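# Balance a bar level on the stand's ridge

## Task

Set the bar crosswise on the ridge at the top of the stand so that, with no robot support, it rests motionless, almost perfectly horizontal, and keeps that state.

## Robot and tools

Robot: two arms, left_arm and right_arm, each ending in a five-fingered hand (left_arm has a left hand, right_arm a right hand). Base positions in the scene frame: left_arm (-0.039, +0.390, 0) m, right_arm (-0.048, -0.345, 0) m, both turned slightly about z. A post stands on the floor behind the arms. Loose objects may occasionally get a brief push from outside.

Scene frame: origin at table-top height, halfway between the two arms' nominal bases. +x points out over the table, +z up, and left_arm sits on the +y side. Left and right here are arm names, not sides of the camera images. Positions, quaternions (wxyz) and velocities in results use this frame, in metres, m/s and rad/s. They can be off by up to a few centimetres.

Hand point: a spot 0.05 m in front of the palm and 0.15 m out from the wrist flange. Its +z runs along the straight fingers, +y comes out of the palm, and +x runs across the palm. On the right hand +x points away from the thumb; on the left hand it points toward it. Fingertips extend 0.06 to 0.07 m past the point. A bracket on the little-finger side of the wrist can hit things. With the fingers level, the wrist may hang lower than the hand point and touch the table first.

Row layout (28 numbers, each in [-1, 1], always all 28 even if one arm moves): left dx, dy, dz, rx, ry, rz; left little, ring, middle, index, thumb_bend, thumb_turn, force_limit, speed; then the same 14 for the right arm. dx, dy, dz, rx, ry, rz are offsets, not poses: they are measured along scene-frame axes from that arm's Hand target as it stood when the action or move began. Scale: 1.0 = 0.6 m or 180 degrees. rx, ry, rz form a single rotation vector, turning about the Hand target's position. Six zeros means no new pose request for that arm. Sending the same offset again moves the arm further. Commanded orientation is clipped to within 32 degrees of the measured one per control step.

Hand numbers are absolute targets, not offsets. Fingers and thumb_bend: +1 straight/open, -1 curled/closed. thumb_turn: +1 beside the palm, -1 in front of it, facing the fingers. force_limit maps -1 to about 0 N and +1 to 10 N at the fingertip (15 N for the thumb motors). speed rises linearly from near zero at -1 to full at +0.48 and stays full up to +1; full travel takes 0.49 s. For a gentle grip, close at speed -0.94 or below. An object 0.035 to 0.065 m thick can be wrapped with the thumb turned in; thumb tip plus index pad can pinch a light item. To leave a hand unchanged, repeat the eight hand numbers of the last row actually run for it. If no row has run yet, send its hand_measured six values plus its hand_force_limit and hand_speed. A motor only starts when its own target changes by at least 0.002.

Tools:
- execute_actions(actions, cameras): actions is a list of actions. Each action is a table of up to 15 rows, one per 1/30 s step; a short table repeats its last row to step 15. Every row counts from the pose at the action's start, not from the previous row. An empty actions list returns images of all cameras.
- move(target, speed, blend, stop_force, zero, blocking, cameras): target is one 28-number row or a list of up to 15 rows; every row's offsets count from the same starting Hand targets. Straight-line path per arm. speed is m/s, 0.002 to 3.6, default 0.25 (turn rate twice that in rad/s). blend in m rounds corners in a list; 0 stops at each target. stop_force, 3 to 120 N, ends an arm's path when it feels that much push against its motion; touching slowly (about 0.005 m/s) with a small value is safest; unreliable while the hand turns; with it all rows must share the same hand numbers. zero (default true) re-zeros before the move. blocking=false returns after 0.5 s while the move runs on (not allowed with stop_force). The whole move is limited to 10 s. Moves ignore obstacles and the other arm.
- wait(seconds 0 to 3600), stop(), zoom_image(camera, region [x0,y0,x1,y1], at most 504x504 px), show_instructions(), zero_wrist_force(arm), finished_scene(scene=1).
Cameras: cam_high, cam_low (896x504), cam_left_wrist, cam_right_wrist (672x504).

Results: per arm end_effector_position, quat, velocities, Hand target (the last commanded pose after clipping; the next offsets start there), joint positions and torques, Wrist force and Wrist torque in the flange's own axes plus a peak line. hand_measured, hand_stopped_by (moving, target, force, stalled, fault) and hand_load_n follow the motor order above; a lost grip shows as load falling to about 0. A move adds a move: line such as done, off_target, moving, held or fault, plus limits=paced (pose clipped) or limits=held (steps withheld). A hand point often stops a little short of its Hand target; send the gap as a new offset.

Avoid: dropping the bar even a few millimetres, releasing it while it moves, slams, hard hits on the stand, table or post, and arms pressing on each other (the clearance check does not cover fingers). Anything falling off the table fails the task. Stiff arms fault if driven past a firm contact: torque over joint limits (wrist joints 24.9 N m) or about 150 N outside force stops the arm for 10 s. Long holding or stretched reach heats motors: MOTOR HOT at 70 °C, brakes at 85 °C. Keep the wrist away from its first joint's axis. Before finished_scene, the bar must stay level and still on the ridge unaided.

Each tool is called after ">>>" in YAML: its name, and indented under it one key for each argument.

Reference images:

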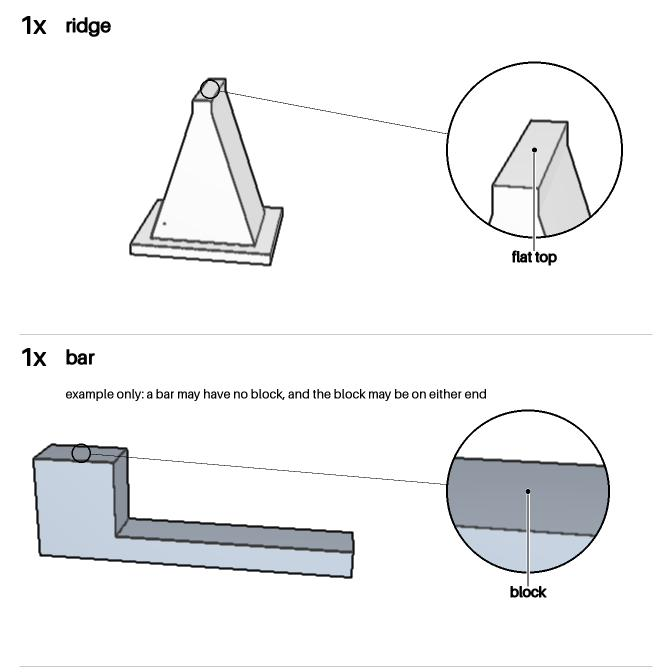

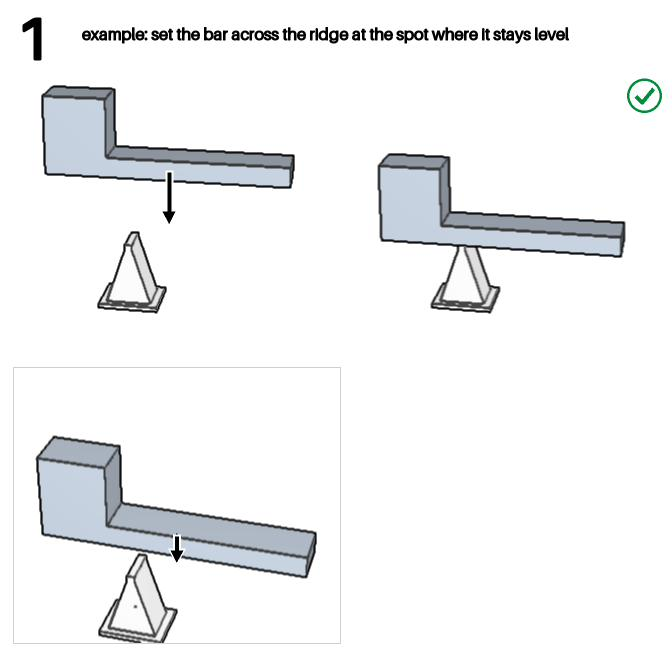

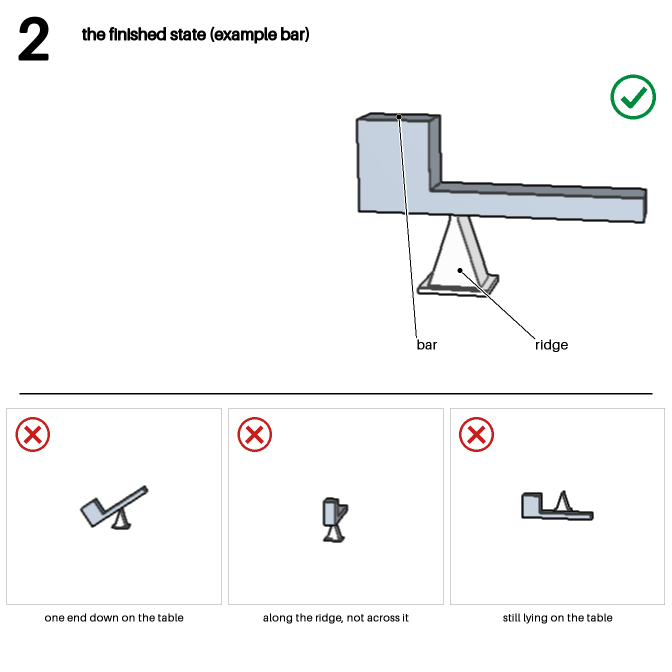

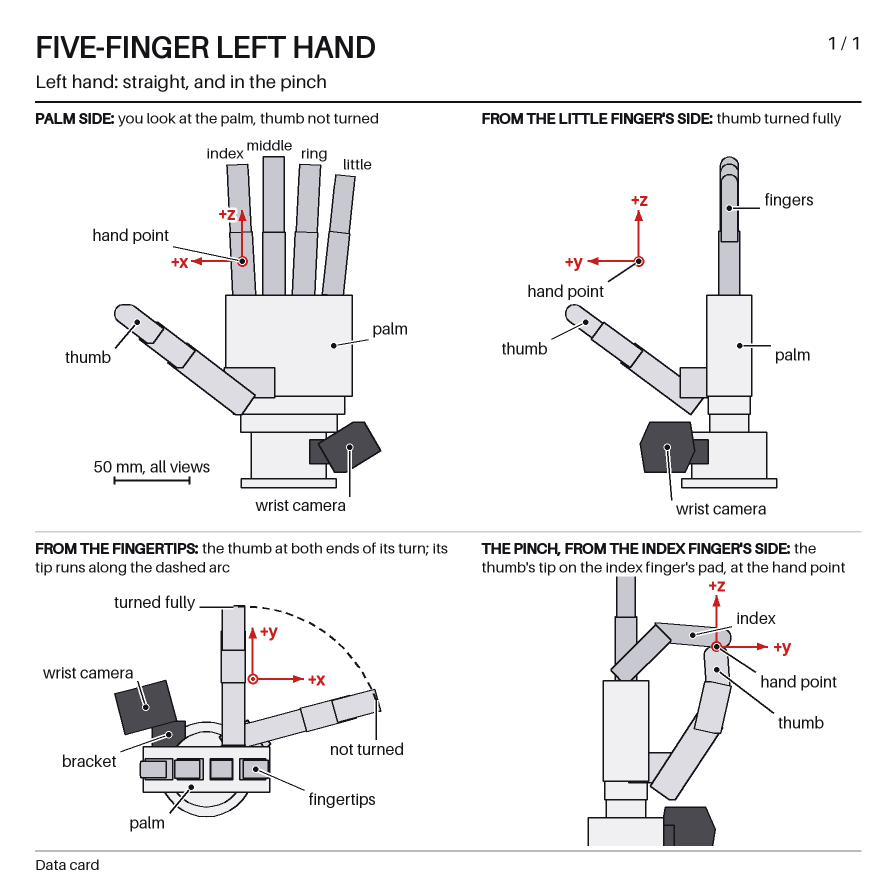

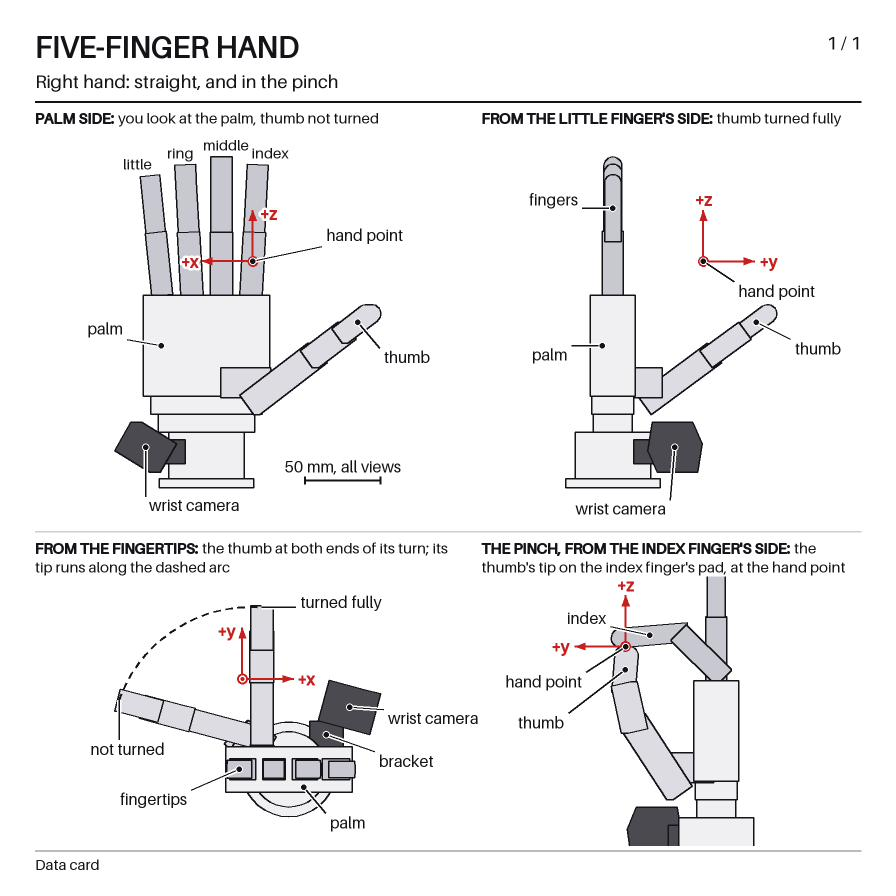

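## Session

>>> execute_actions:
  actions: []

Scene clock: 0.00 s.
left_arm: end_effector_position=(+0.2529, +0.6289, +0.1484) hand_measured=(+1.000, +1.000, +1.000, +1.000, +1.000, +1.000) hand_load_n=(+0.0, +0.0, +0.0, +0.0, +0.0, +0.0) hand_stopped_by=(target, target, target, target, target, target) hand_force_limit=0.00 hand_speed=-0.80 end_effector_quat_wxyz=(-0.004, +0.281, +0.960, -0.018) | right_arm: end_effector_position=(+0.2952, -0.0810, +0.1231) hand_measured=(+1.000, +1.000, +1.000, +1.000, +1.000, +1.000) hand_load_n=(+0.0, +0.0, +0.0, +0.0, +0.0, +0.0) hand_stopped_by=(target, target, target, target, target, target) hand_force_limit=0.00 hand_speed=-0.80 end_effector_quat_wxyz=(+0.673, -0.609, +0.384, -0.169)
Joint positions: left_arm=[4.115 -1.732 -1.9 2.025 -1.567 -0.046] | right_arm=[-0.385 -1.781 2.647 -0.771 0.39 -2.914]
Joint velocities: within noise
Joint torques (N m): no reading
Wrist force (N): no reading
Wrist torque (N m): no reading
Wrist force, peak (N): no reading
Hand target: left_arm +0.2529, +0.6289, +0.1484; -0.004, +0.281, +0.960, -0.018 | right_arm +0.2952, -0.0810, +0.1231; +0.673, -0.609, +0.384, -0.169

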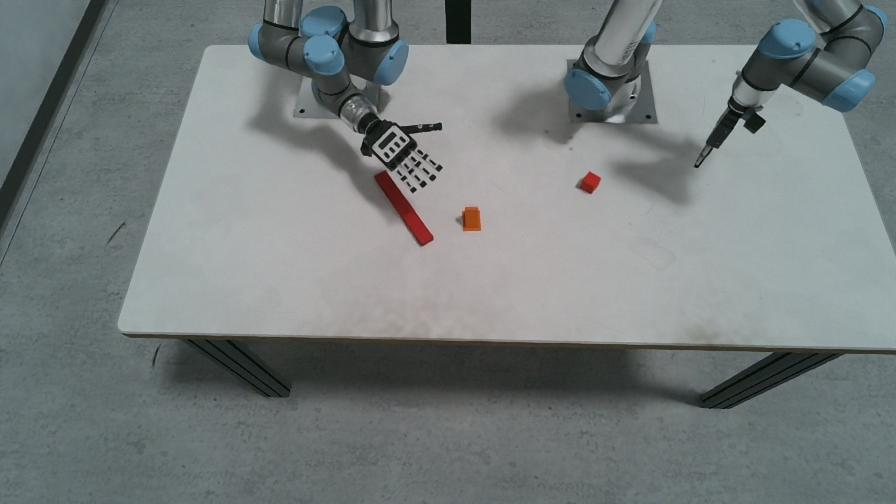

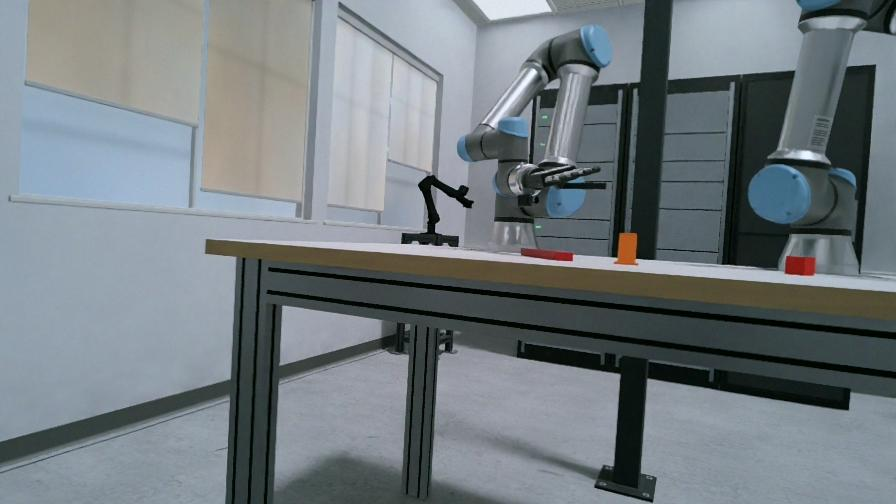

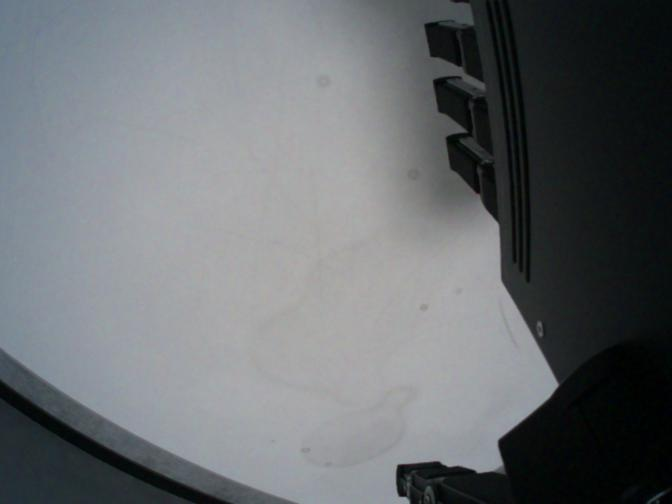

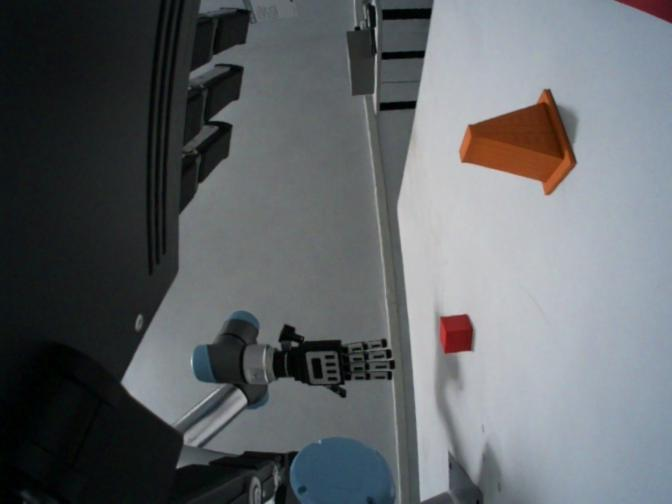

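>>> zoom_image:
  camera: "cam_high"
  region: [340, 100, 640, 270]

>>> zoom_image:
  camera: "cam_low"
  region: [480, 200, 860, 300]

>>> zoom_image:
  camera: "cam_right_wrist"
  region: [400, 0, 672, 400]

Scaled by 1.680 from the camera's image (finer frame: 1280x720).

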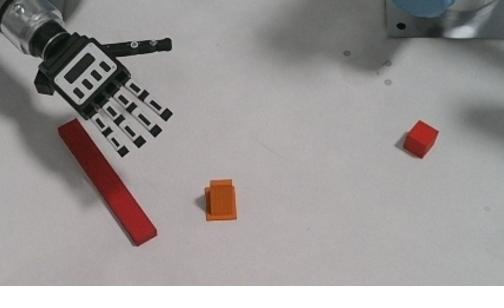

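Scaled by 1.326 from the camera's image (finer frame: 1280x720).

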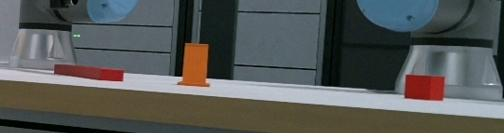

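Scaled by 1.260 from the camera's image (finer frame: 960x720).

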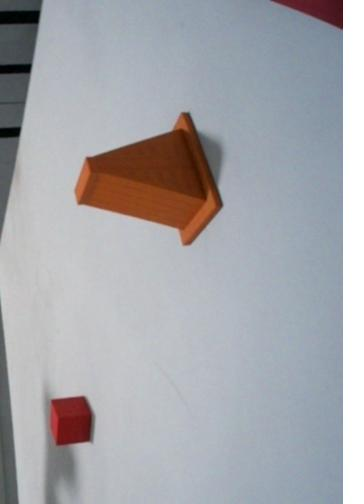

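>>> move:
  target:
    - [0,0,0,0,0,0,1,1,1,1,1,1,0,-0.8, 0,0,0.3,0,0,0,1,1,1,1,1,1,0,-0.8]
    - [0,0,0,0,0,0,1,1,1,1,1,1,0,-0.8, -0.075,-0.148,0.378,-0.536,-0.004,0.405,1,1,1,1,1,1,0,-0.8]
  speed: 0.3
  blend: 0.03
  cameras: ["all"]

Scene clock: 191.10 s.
left_arm: end_effector_position=(+0.2529, +0.6289, +0.1484) hand_measured=(+1.000, +1.000, +1.000, +1.000, +1.000, +1.000) hand_load_n=(+0.0, +0.0, +0.0, +0.0, +0.0, +0.0) hand_stopped_by=(target, target, target, target, target, target) hand_force_limit=0.00 hand_speed=-0.80 end_effector_quat_wxyz=(-0.004, +0.281, +0.960, -0.018) | right_arm: end_effector_position=(+0.2502, -0.1698, +0.3498) hand_measured=(+1.000, +1.000, +1.000, +1.000, +1.000, +1.000) hand_load_n=(+0.0, +0.0, +0.0, +0.0, +0.0, +0.0) hand_stopped_by=(target, target, target, target, target, target) hand_force_limit=0.00 hand_speed=-0.80 end_effector_quat_wxyz=(+0.000, +0.968, +0.251, +0.000)
Joint positions: left_arm=[4.115 -1.732 -1.9 2.025 -1.567 -0.046] | right_arm=[0.368 -1.413 1.366 1.617 1.57 -4.888]
Joint torques (N m): left_arm=[0.42 22.08 13.23 -2.45 0.07 0.14] | right_arm=[5.57 -33.96 -8.06 0.52 1.79 1.55]
Wrist force (N): left_arm=[-0.1 -0.2 0.3] | right_arm=[-0.1 -1.2 -0.1]
Wrist torque (N m): left_arm=[-0.05 0.02 0.00] | right_arm=[0.00 -0.05 -0.09]
Wrist force, peak (N): left_arm=[-0.5 -0.2 0.2] | right_arm=[0.6 2.2 -0.3]
Hand target: left_arm +0.2529, +0.6289, +0.1484; -0.004, +0.281, +0.960, -0.018 | right_arm +0.2502, -0.1698, +0.3499; +0.000, +0.968, +0.251, +0.000
Off the commanded pose: left_arm 0.000 m, 0 deg | right_arm 0.000 m, 0 deg.
move: done

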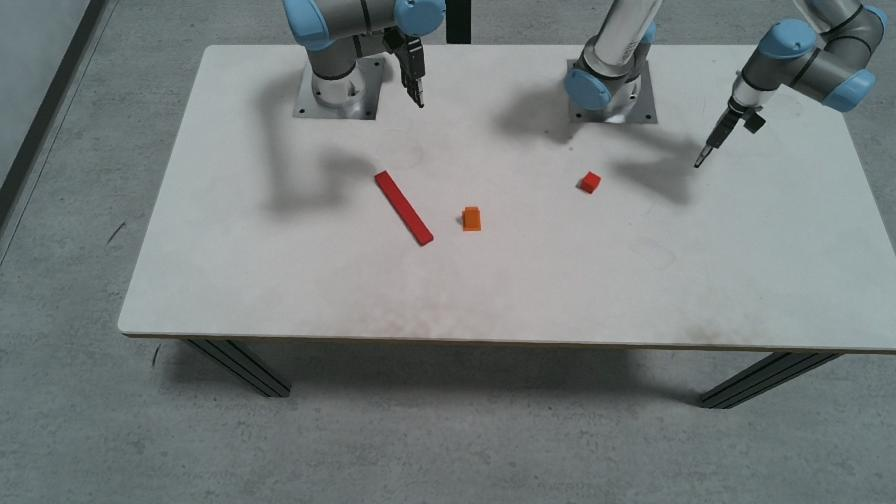

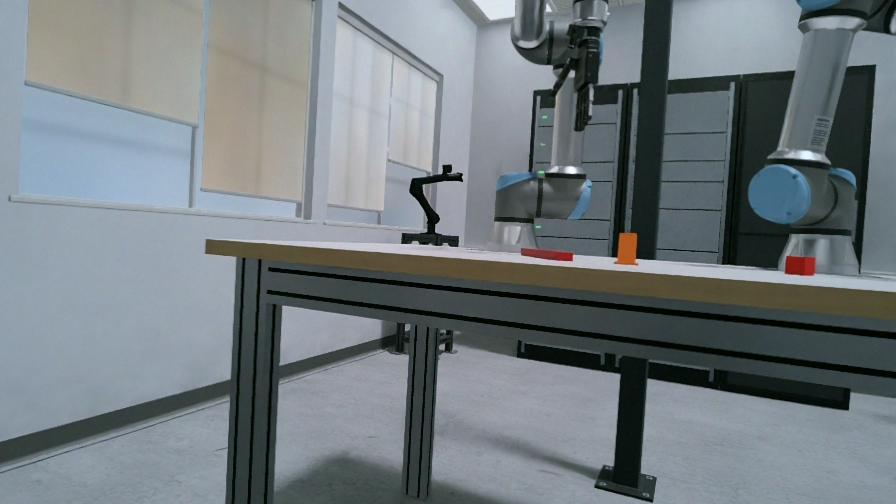

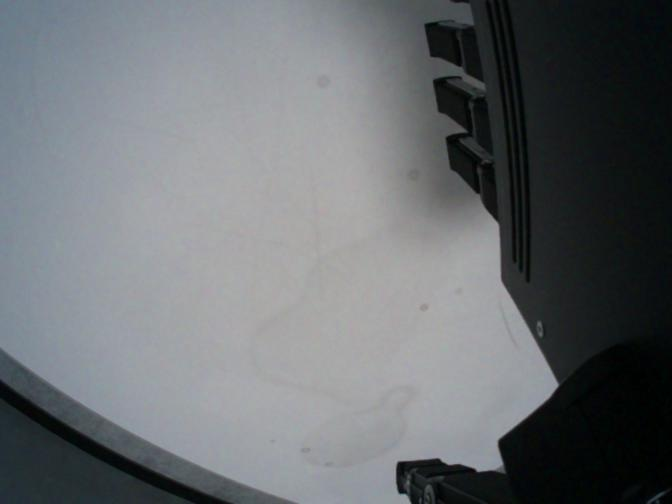

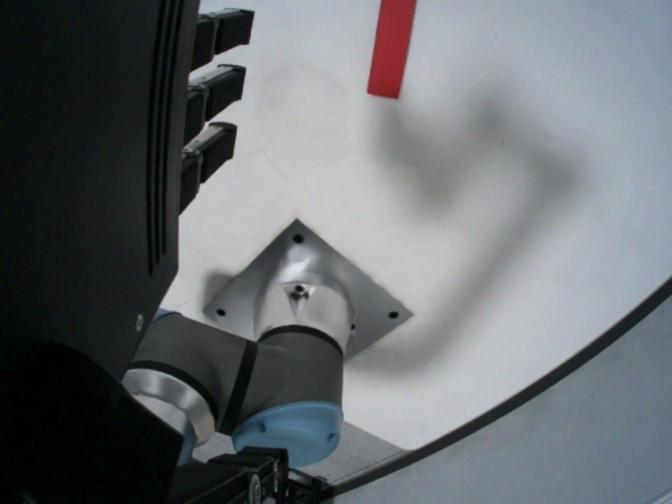

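>>> move:
  target: [0,0,0,0,0,0,1,1,1,1,1,1,0,-0.8, 0.37,0.25,0,0,0,0,1,1,1,1,1,1,0,-0.8]
  speed: 0.3
  cameras: ["cam_right_wrist","cam_high"]

Scene clock: 202.13 s.
left_arm: end_effector_position=(+0.2529, +0.6289, +0.1484) hand_measured=(+1.000, +1.000, +1.000, +1.000, +1.000, +1.000) hand_load_n=(+0.0, +0.0, +0.0, +0.5, +0.0, +0.0) hand_stopped_by=(target, target, target, target, target, target) hand_force_limit=0.00 hand_speed=-0.80 end_effector_quat_wxyz=(-0.004, +0.281, +0.960, -0.018) | right_arm: end_effector_position=(+0.4709, -0.0209, +0.3488) hand_measured=(+1.000, +1.000, +1.000, +1.000, +1.000, +1.000) hand_load_n=(+0.0, +0.0, +0.0, +0.0, -0.5, +0.0) hand_stopped_by=(target, target, target, target, target, target) hand_force_limit=0.00 hand_speed=-0.80 end_effector_quat_wxyz=(-0.027, +0.955, +0.278, +0.098) end_effector_velocity=(+0.002, +0.001, -0.001) end_effector_angular_velocity=(+0.001, -0.005, +0.003)
Joint positions: left_arm=[4.115 -1.732 -1.9 2.025 -1.567 -0.046] | right_arm=[0.471 -0.611 0.035 1.946 1.548 -4.842]
Joint velocities: left_arm=[within noise] | right_arm=[0 0.001 0 -0.006 0 -0.003]
Joint torques (N m): left_arm=[-0.12 21.11 14.23 -2.65 0.18 -0.11] | right_arm=[-9.43 -55.44 -7 0.26 0.76 -1.81]
Wrist force (N): left_arm=[-0.2 0.0 0.2] | right_arm=[0.0 -1.3 0.0]
Wrist torque (N m): left_arm=[-0.02 0.04 -0.02] | right_arm=[-0.01 -0.07 0.02]
Wrist force, peak (N): left_arm=[-0.6 -0.2 0.3] | right_arm=[-2.1 -0.9 -0.2]
Hand target: left_arm +0.2529, +0.6289, +0.1484; -0.004, +0.281, +0.960, -0.018 | right_arm +0.4722, -0.0198, +0.3499; +0.000, +0.968, +0.251, +0.000
Off the commanded pose: left_arm 0.000 m, 0 deg | right_arm 0.002 m, 12 deg.
elbow stopped short (right arm): the move would have taken joint 3 (elbow) straighter than the controller allows.
elbow read too straight (right arm): the controller reads joint 3 (elbow) straighter than it allows; while it does, the hand can move without a command.
move: off_target (right_arm)
Images, in order (width x height): cam_high 896x504, cam_right_wrist 672x504.

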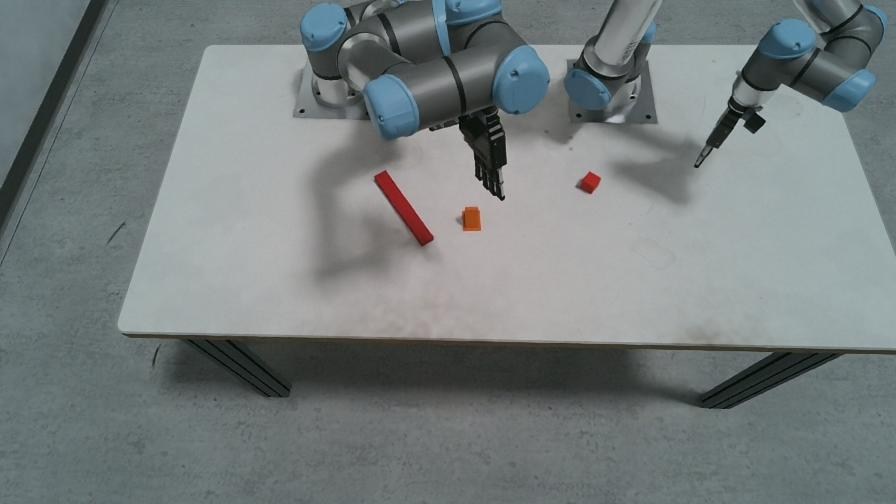

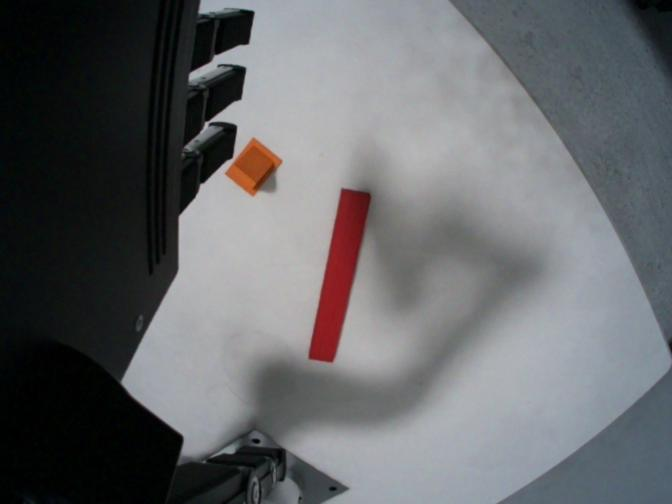

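>>> move:
  target: [0,0,0,0,0,0,1,1,1,1,1,1,0,-0.8, -0.153,-0.1,0,0,0,0,1,1,1,1,1,1,0,-0.8]
  speed: 0.3
  cameras: ["cam_right_wrist","cam_high"]

Scene clock: 242.40 s.
left_arm: end_effector_position=(+0.2529, +0.6289, +0.1484) hand_measured=(+1.000, +1.000, +1.000, +1.000, +1.000, +1.000) hand_load_n=(+0.0, +0.0, +0.0, +0.0, +0.0, +0.0) hand_stopped_by=(target, target, target, target, target, target) hand_force_limit=0.00 hand_speed=-0.80 end_effector_quat_wxyz=(-0.004, +0.281, +0.960, -0.018) | right_arm: end_effector_position=(+0.3804, -0.0799, +0.3498) hand_measured=(+1.000, +1.000, +1.000, +1.000, +1.000, +1.000) hand_load_n=(+0.0, +0.0, +0.0, +0.0, +0.0, +0.0) hand_stopped_by=(target, target, target, target, target, target) hand_force_limit=0.00 hand_speed=-0.80 end_effector_quat_wxyz=(+0.000, +0.968, +0.251, +0.000)
Joint positions: left_arm=[4.115 -1.732 -1.9 2.025 -1.567 -0.046] | right_arm=[0.45 -0.966 0.739 1.798 1.571 -4.806]
Joint torques (N m): left_arm=[-0.11 21.49 14.56 -2.58 0.02 -0.17] | right_arm=[10.54 -52.02 -6.07 0.99 -0.57 1.77]
Wrist force (N): left_arm=[-0.2 0.1 0.2] | right_arm=[-0.2 -1.4 0.1]
Wrist torque (N m): left_arm=[0.00 0.04 -0.02] | right_arm=[-0.04 -0.05 -0.10]
Wrist force, peak (N): left_arm=[-0.5 -0.3 0.4] | right_arm=[-2.3 -1.2 0.2]
Hand target: left_arm +0.2529, +0.6289, +0.1484; -0.004, +0.281, +0.960, -0.018 | right_arm +0.3804, -0.0798, +0.3499; +0.000, +0.968, +0.251, +0.000
Off the commanded pose: left_arm 0.000 m, 0 deg | right_arm 0.000 m, 0 deg.
move: done
Images, in order (width x height): cam_high 896x504, cam_right_wrist 672x504.

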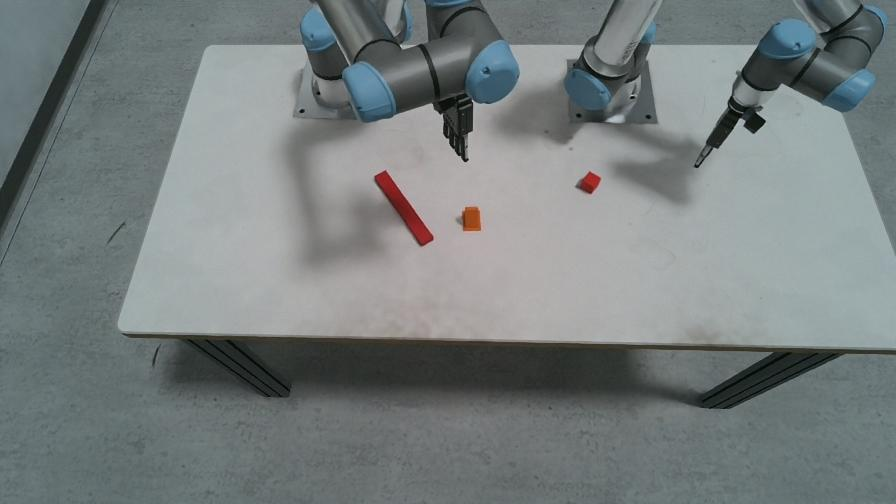

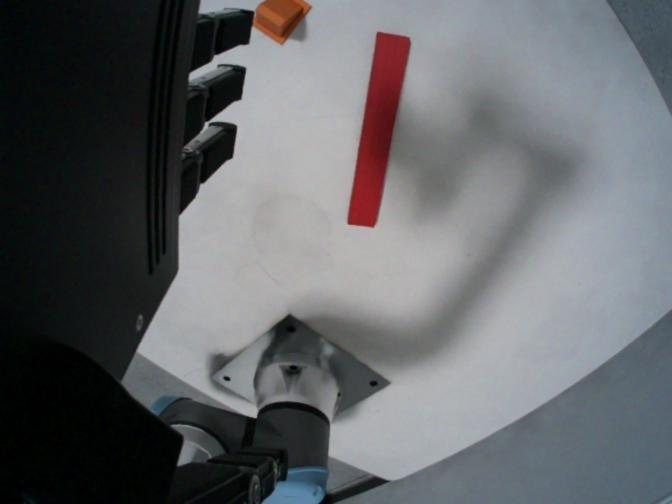

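>>> move:
  target: [0,0,0,0,0,0,1,1,1,1,1,1,0,-0.8, -0.07,-0.19,-0.25,0.267,0.1485,0,1,1,0.3,0.3,1,-1,0,0]
  speed: 0.25
  cameras: ["cam_right_wrist","cam_high","cam_low"]

Scene clock: 294.23 s.
left_arm: end_effector_position=(+0.2529, +0.6289, +0.1484) hand_measured=(+1.000, +1.000, +1.000, +1.000, +1.000, +1.000) hand_load_n=(+0.0, +0.0, -0.5, +0.0, +0.0, +0.0) hand_stopped_by=(target, target, target, target, target, target) hand_force_limit=0.00 hand_speed=-0.80 end_effector_quat_wxyz=(-0.004, +0.281, +0.960, -0.018) | right_arm: end_effector_position=(+0.3385, -0.1938, +0.1999) hand_measured=(+1.000, +1.000, +0.300, +0.300, +1.000, -1.000) hand_load_n=(+0.0, +0.0, +0.0, +0.0, +0.0, +0.0) hand_stopped_by=(target, target, target, target, target, target) hand_force_limit=0.00 hand_speed=0.00 end_effector_quat_wxyz=(-0.447, +0.859, +0.223, -0.116) end_effector_velocity=(+0.001, +0.000, +0.000) end_effector_angular_velocity=(+0.002, -0.003, +0.002)
Joint positions: left_arm=[4.115 -1.732 -1.9 2.025 -1.567 -0.046] | right_arm=[-0.201 -1.039 1.589 1.789 0.924 -5.726]
Joint velocities: left_arm=[within noise] | right_arm=[0 0 -0.001 0.001 -0.001 -0.005]
Joint torques (N m): left_arm=[0.88 21.6 11.52 -2.64 0.13 -0.41] | right_arm=[-6.38 -36.5 -8.02 2 1.31 -2.12]
Wrist force (N): left_arm=[-0.3 -0.1 0.1] | right_arm=[-0.2 0.1 -0.1]
Wrist torque (N m): left_arm=[-0.02 0.05 -0.03] | right_arm=[0.10 -0.02 0.04]
Wrist force, peak (N): left_arm=[-0.4 0.0 0.6] | right_arm=[-0.1 -1.9 -0.6]
Hand target: left_arm +0.2529, +0.6289, +0.1484; -0.004, +0.281, +0.960, -0.018 | right_arm +0.3384, -0.1938, +0.1999; -0.447, +0.859, +0.223, -0.116
Off the commanded pose: left_arm 0.000 m, 0 deg | right_arm 0.000 m, 0 deg.
move: done
Images, in order (width x height): cam_high 896x504, cam_low 896x504, cam_right_wrist 672x504.

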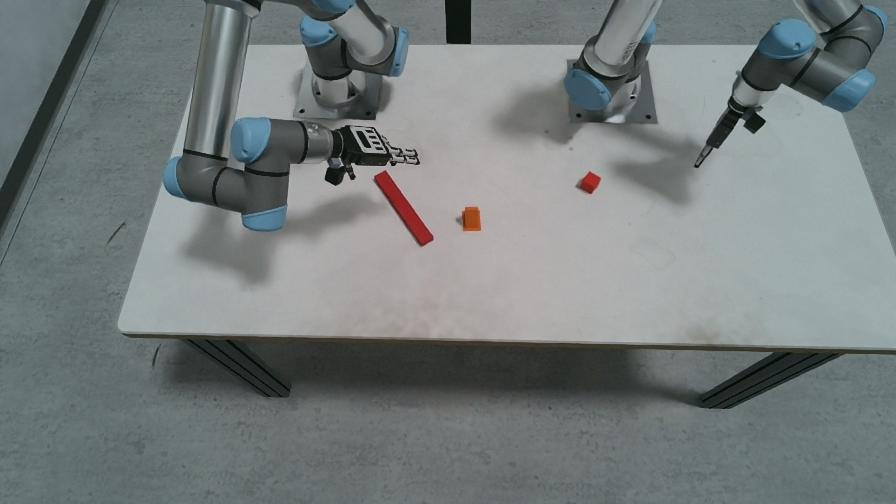

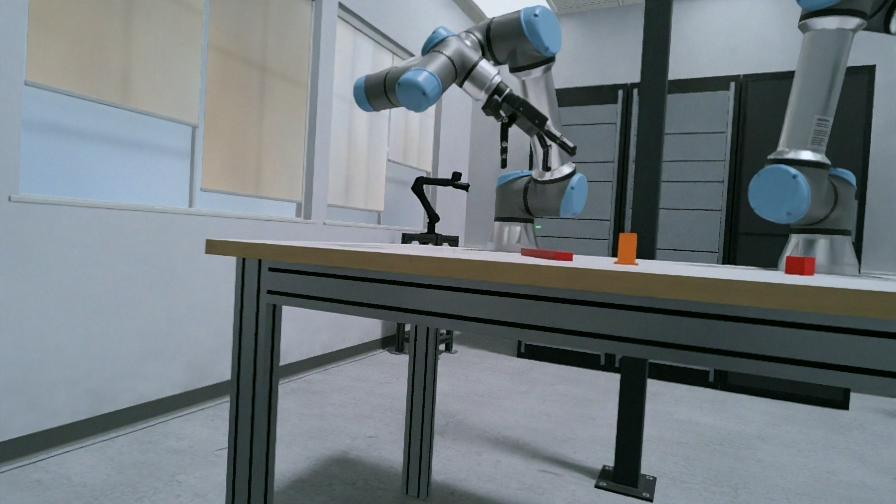

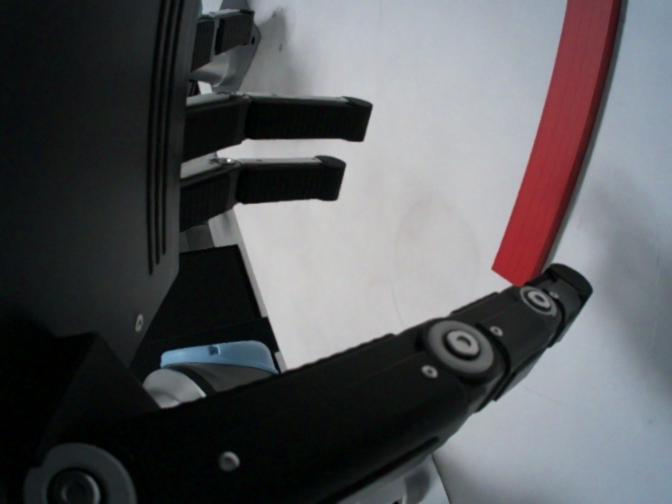

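>>> move:
  target: [0,0,0,0,0,0,1,1,1,1,1,1,0,-0.8, 0,0,-0.19,0,0,0,1,1,0.3,0.3,1,-1,0,0]
  speed: 0.2
  cameras: ["cam_right_wrist","cam_high","cam_low"]

>>> zoom_image:
  camera: "cam_low"
  region: [460, 170, 680, 280]

>>> zoom_image:
  camera: "cam_high"
  region: [320, 120, 520, 270]

Scene clock: 318.63 s.
left_arm: end_effector_position=(+0.2529, +0.6289, +0.1484) hand_measured=(+1.000, +1.000, +1.000, +1.000, +1.000, +1.000) hand_load_n=(+0.0, +0.0, +0.0, +0.0, +0.0, +0.0) hand_stopped_by=(target, target, target, target, target, target) hand_force_limit=0.00 hand_speed=-0.80 end_effector_quat_wxyz=(-0.004, +0.281, +0.960, -0.018) | right_arm: end_effector_position=(+0.3384, -0.1938, +0.0860) hand_measured=(+1.000, +1.000, +0.300, +0.300, +1.000, -1.000) hand_load_n=(+0.0, +0.0, +0.0, +0.0, +0.0, +0.0) hand_stopped_by=(target, target, target, target, target, target) hand_force_limit=0.00 hand_speed=0.00 end_effector_quat_wxyz=(-0.447, +0.859, +0.223, -0.116)
Joint positions: left_arm=[4.115 -1.732 -1.9 2.025 -1.567 -0.046] | right_arm=[-0.201 -0.872 1.66 1.551 0.924 -5.726]
Joint torques (N m): left_arm=[-0.41 22.29 13.9 -2.6 0.04 0.14] | right_arm=[10.01 -30.04 -19.88 0.73 -2.87 1.97]
Wrist force (N): left_arm=[-0.3 0.0 0.4] | right_arm=[-0.1 0.1 -0.3]
Wrist torque (N m): left_arm=[-0.03 0.07 -0.03] | right_arm=[0.11 -0.03 0.11]
Wrist force, peak (N): left_arm=[-0.5 -0.2 0.4] | right_arm=[0.0 -1.8 -1.0]
Hand target: left_arm +0.2529, +0.6289, +0.1484; -0.004, +0.281, +0.960, -0.018 | right_arm +0.3384, -0.1938, +0.0859; -0.447, +0.859, +0.223, -0.116
Off the commanded pose: left_arm 0.000 m, 0 deg | right_arm 0.000 m, 0 deg.
move: done
Images, in order (width x height): cam_high 896x504, cam_low 896x504, cam_right_wrist 672x504.

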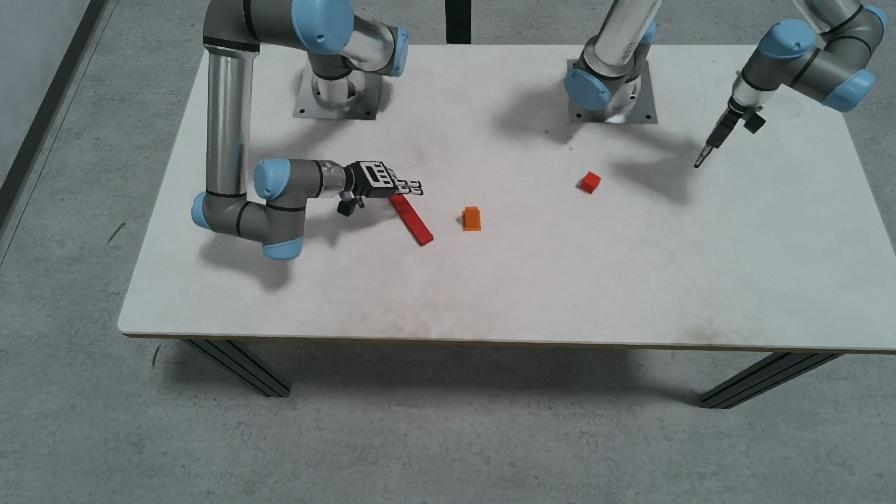

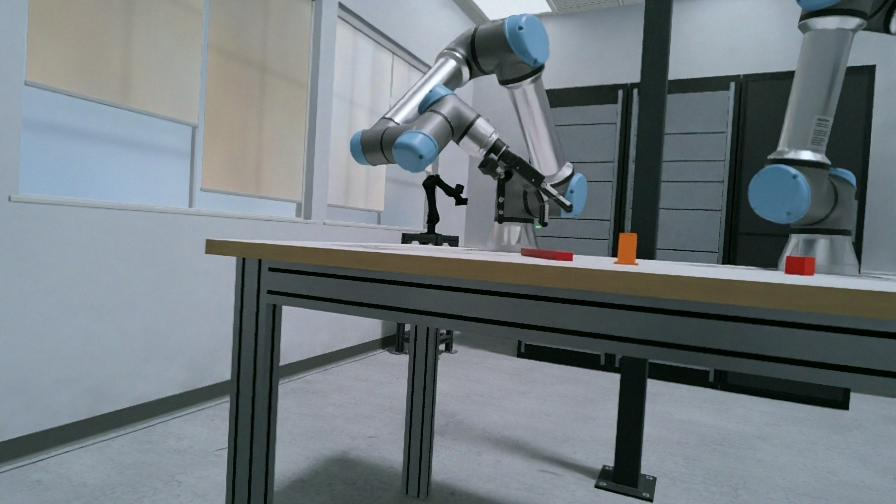

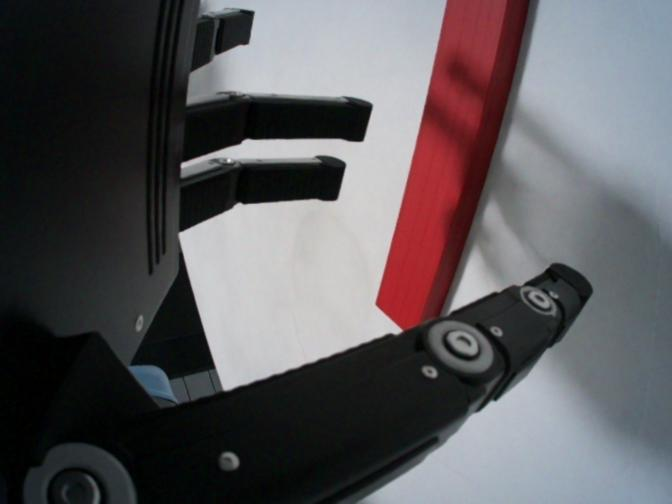

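Scaled by 2.291 from the camera's image (finer frame: 1280x720).

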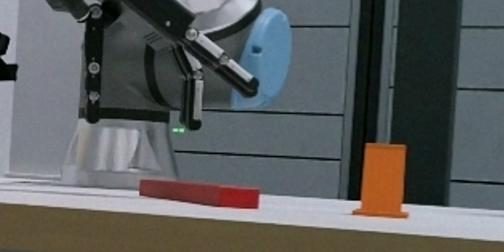

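Scaled by 2.520 from the camera's image (finer frame: 1280x720).

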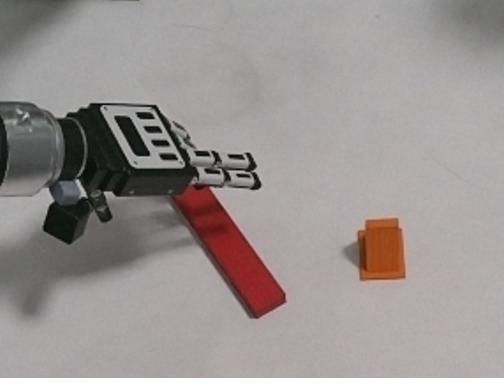

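>>> move:
  target: [0,0,0,0,0,0,1,1,1,1,1,1,0,-0.8, -0.014,0.002,-0.043,0.0146,0.0081,-0.0167,1,1,0.3,0.3,0.7,-1,0,0]
  speed: 0.15
  cameras: ["cam_right_wrist","cam_high","cam_low"]

>>> zoom_image:
  camera: "cam_low"
  region: [460, 170, 680, 280]

>>> zoom_image:
  camera: "cam_high"
  region: [320, 120, 520, 270]

Scene clock: 392.20 s.
left_arm: end_effector_position=(+0.2529, +0.6289, +0.1484) hand_measured=(+1.000, +1.000, +1.000, +1.000, +1.000, +1.000) hand_load_n=(+0.0, +0.0, +0.0, +0.0, +0.0, +0.0) hand_stopped_by=(target, target, target, target, target, target) hand_force_limit=0.00 hand_speed=-0.80 end_effector_quat_wxyz=(-0.004, +0.281, +0.960, -0.018) | right_arm: end_effector_position=(+0.3300, -0.1927, +0.0601) hand_measured=(+1.000, +1.000, +0.300, +0.300, +0.700, -1.000) hand_load_n=(+0.0, +0.0, +0.0, +0.0, +0.0, +0.0) hand_stopped_by=(target, target, target, target, target, target) hand_force_limit=0.00 hand_speed=0.00 end_effector_quat_wxyz=(-0.472, +0.852, +0.197, -0.110)
Joint positions: left_arm=[4.115 -1.732 -1.9 2.025 -1.567 -0.046] | right_arm=[-0.234 -0.828 1.716 1.499 0.883 -5.743]
Joint torques (N m): left_arm=[0.78 20.9 12.83 -2.94 0.07 -0.35] | right_arm=[6.1 -40.32 -9.65 2.29 0.65 1.89]
Wrist force (N): left_arm=[-0.4 -0.1 0.3] | right_arm=[0.0 0.3 -0.1]
Wrist torque (N m): left_arm=[-0.03 0.06 -0.02] | right_arm=[0.10 -0.05 0.05]
Wrist force, peak (N): left_arm=[-0.7 0.0 0.4] | right_arm=[0.4 -1.1 -0.7]
Hand target: left_arm +0.2529, +0.6289, +0.1484; -0.004, +0.281, +0.960, -0.018 | right_arm +0.3300, -0.1926, +0.0601; -0.472, +0.852, +0.197, -0.110
Off the commanded pose: left_arm 0.000 m, 0 deg | right_arm 0.000 m, 0 deg.
move: done
Images, in order (width x height): cam_high 896x504, cam_low 896x504, cam_right_wrist 672x504.

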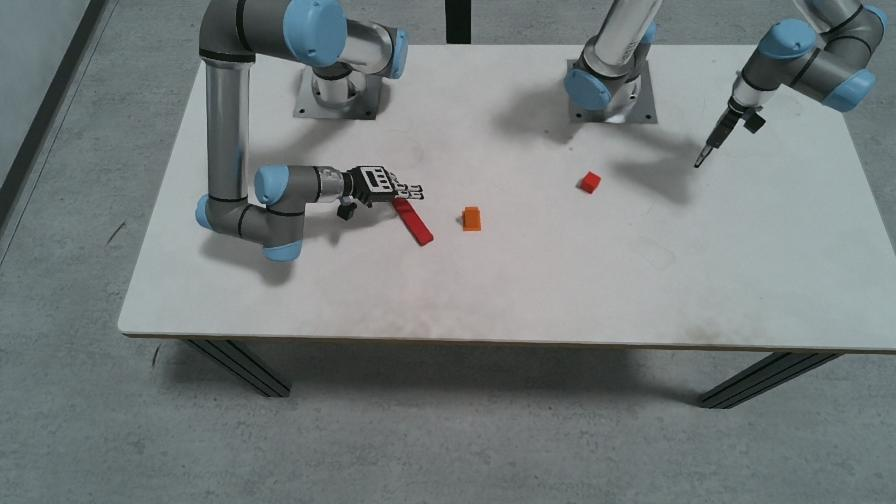

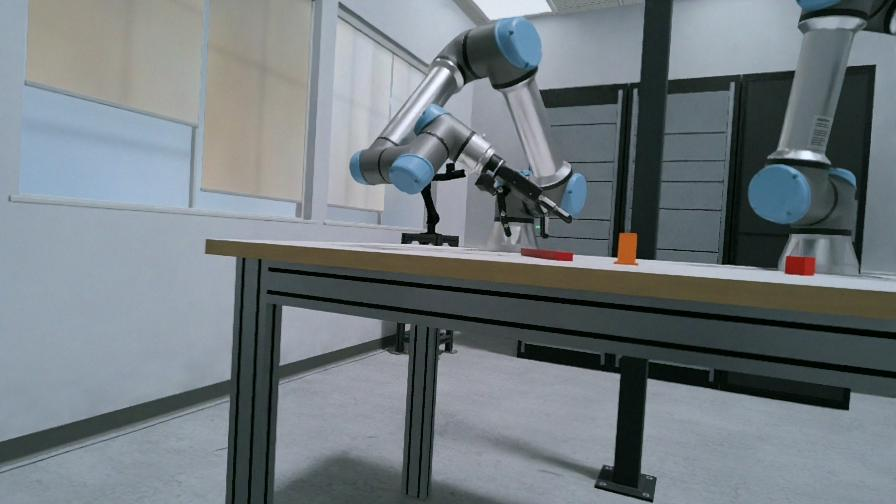

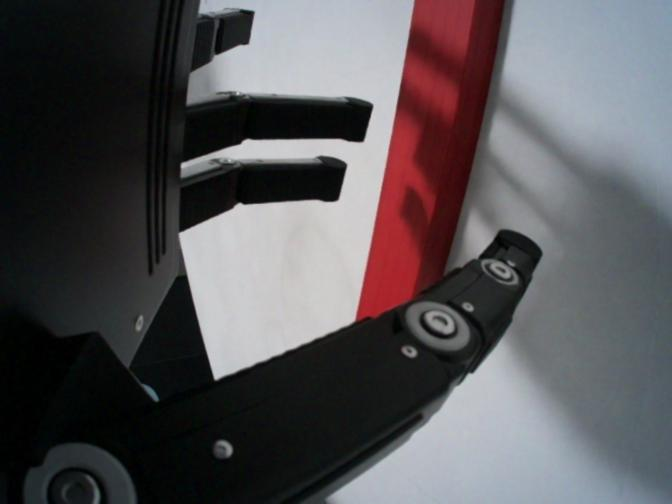

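Scaled by 2.291 from the camera's image (finer frame: 1280x720).

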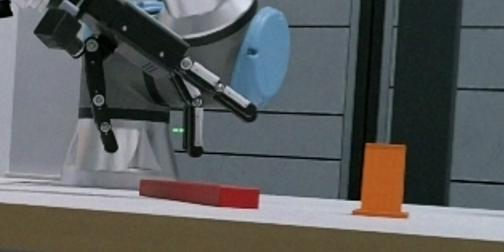

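Scaled by 2.520 from the camera's image (finer frame: 1280x720).

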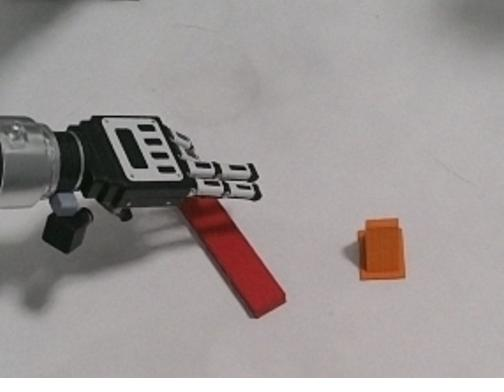

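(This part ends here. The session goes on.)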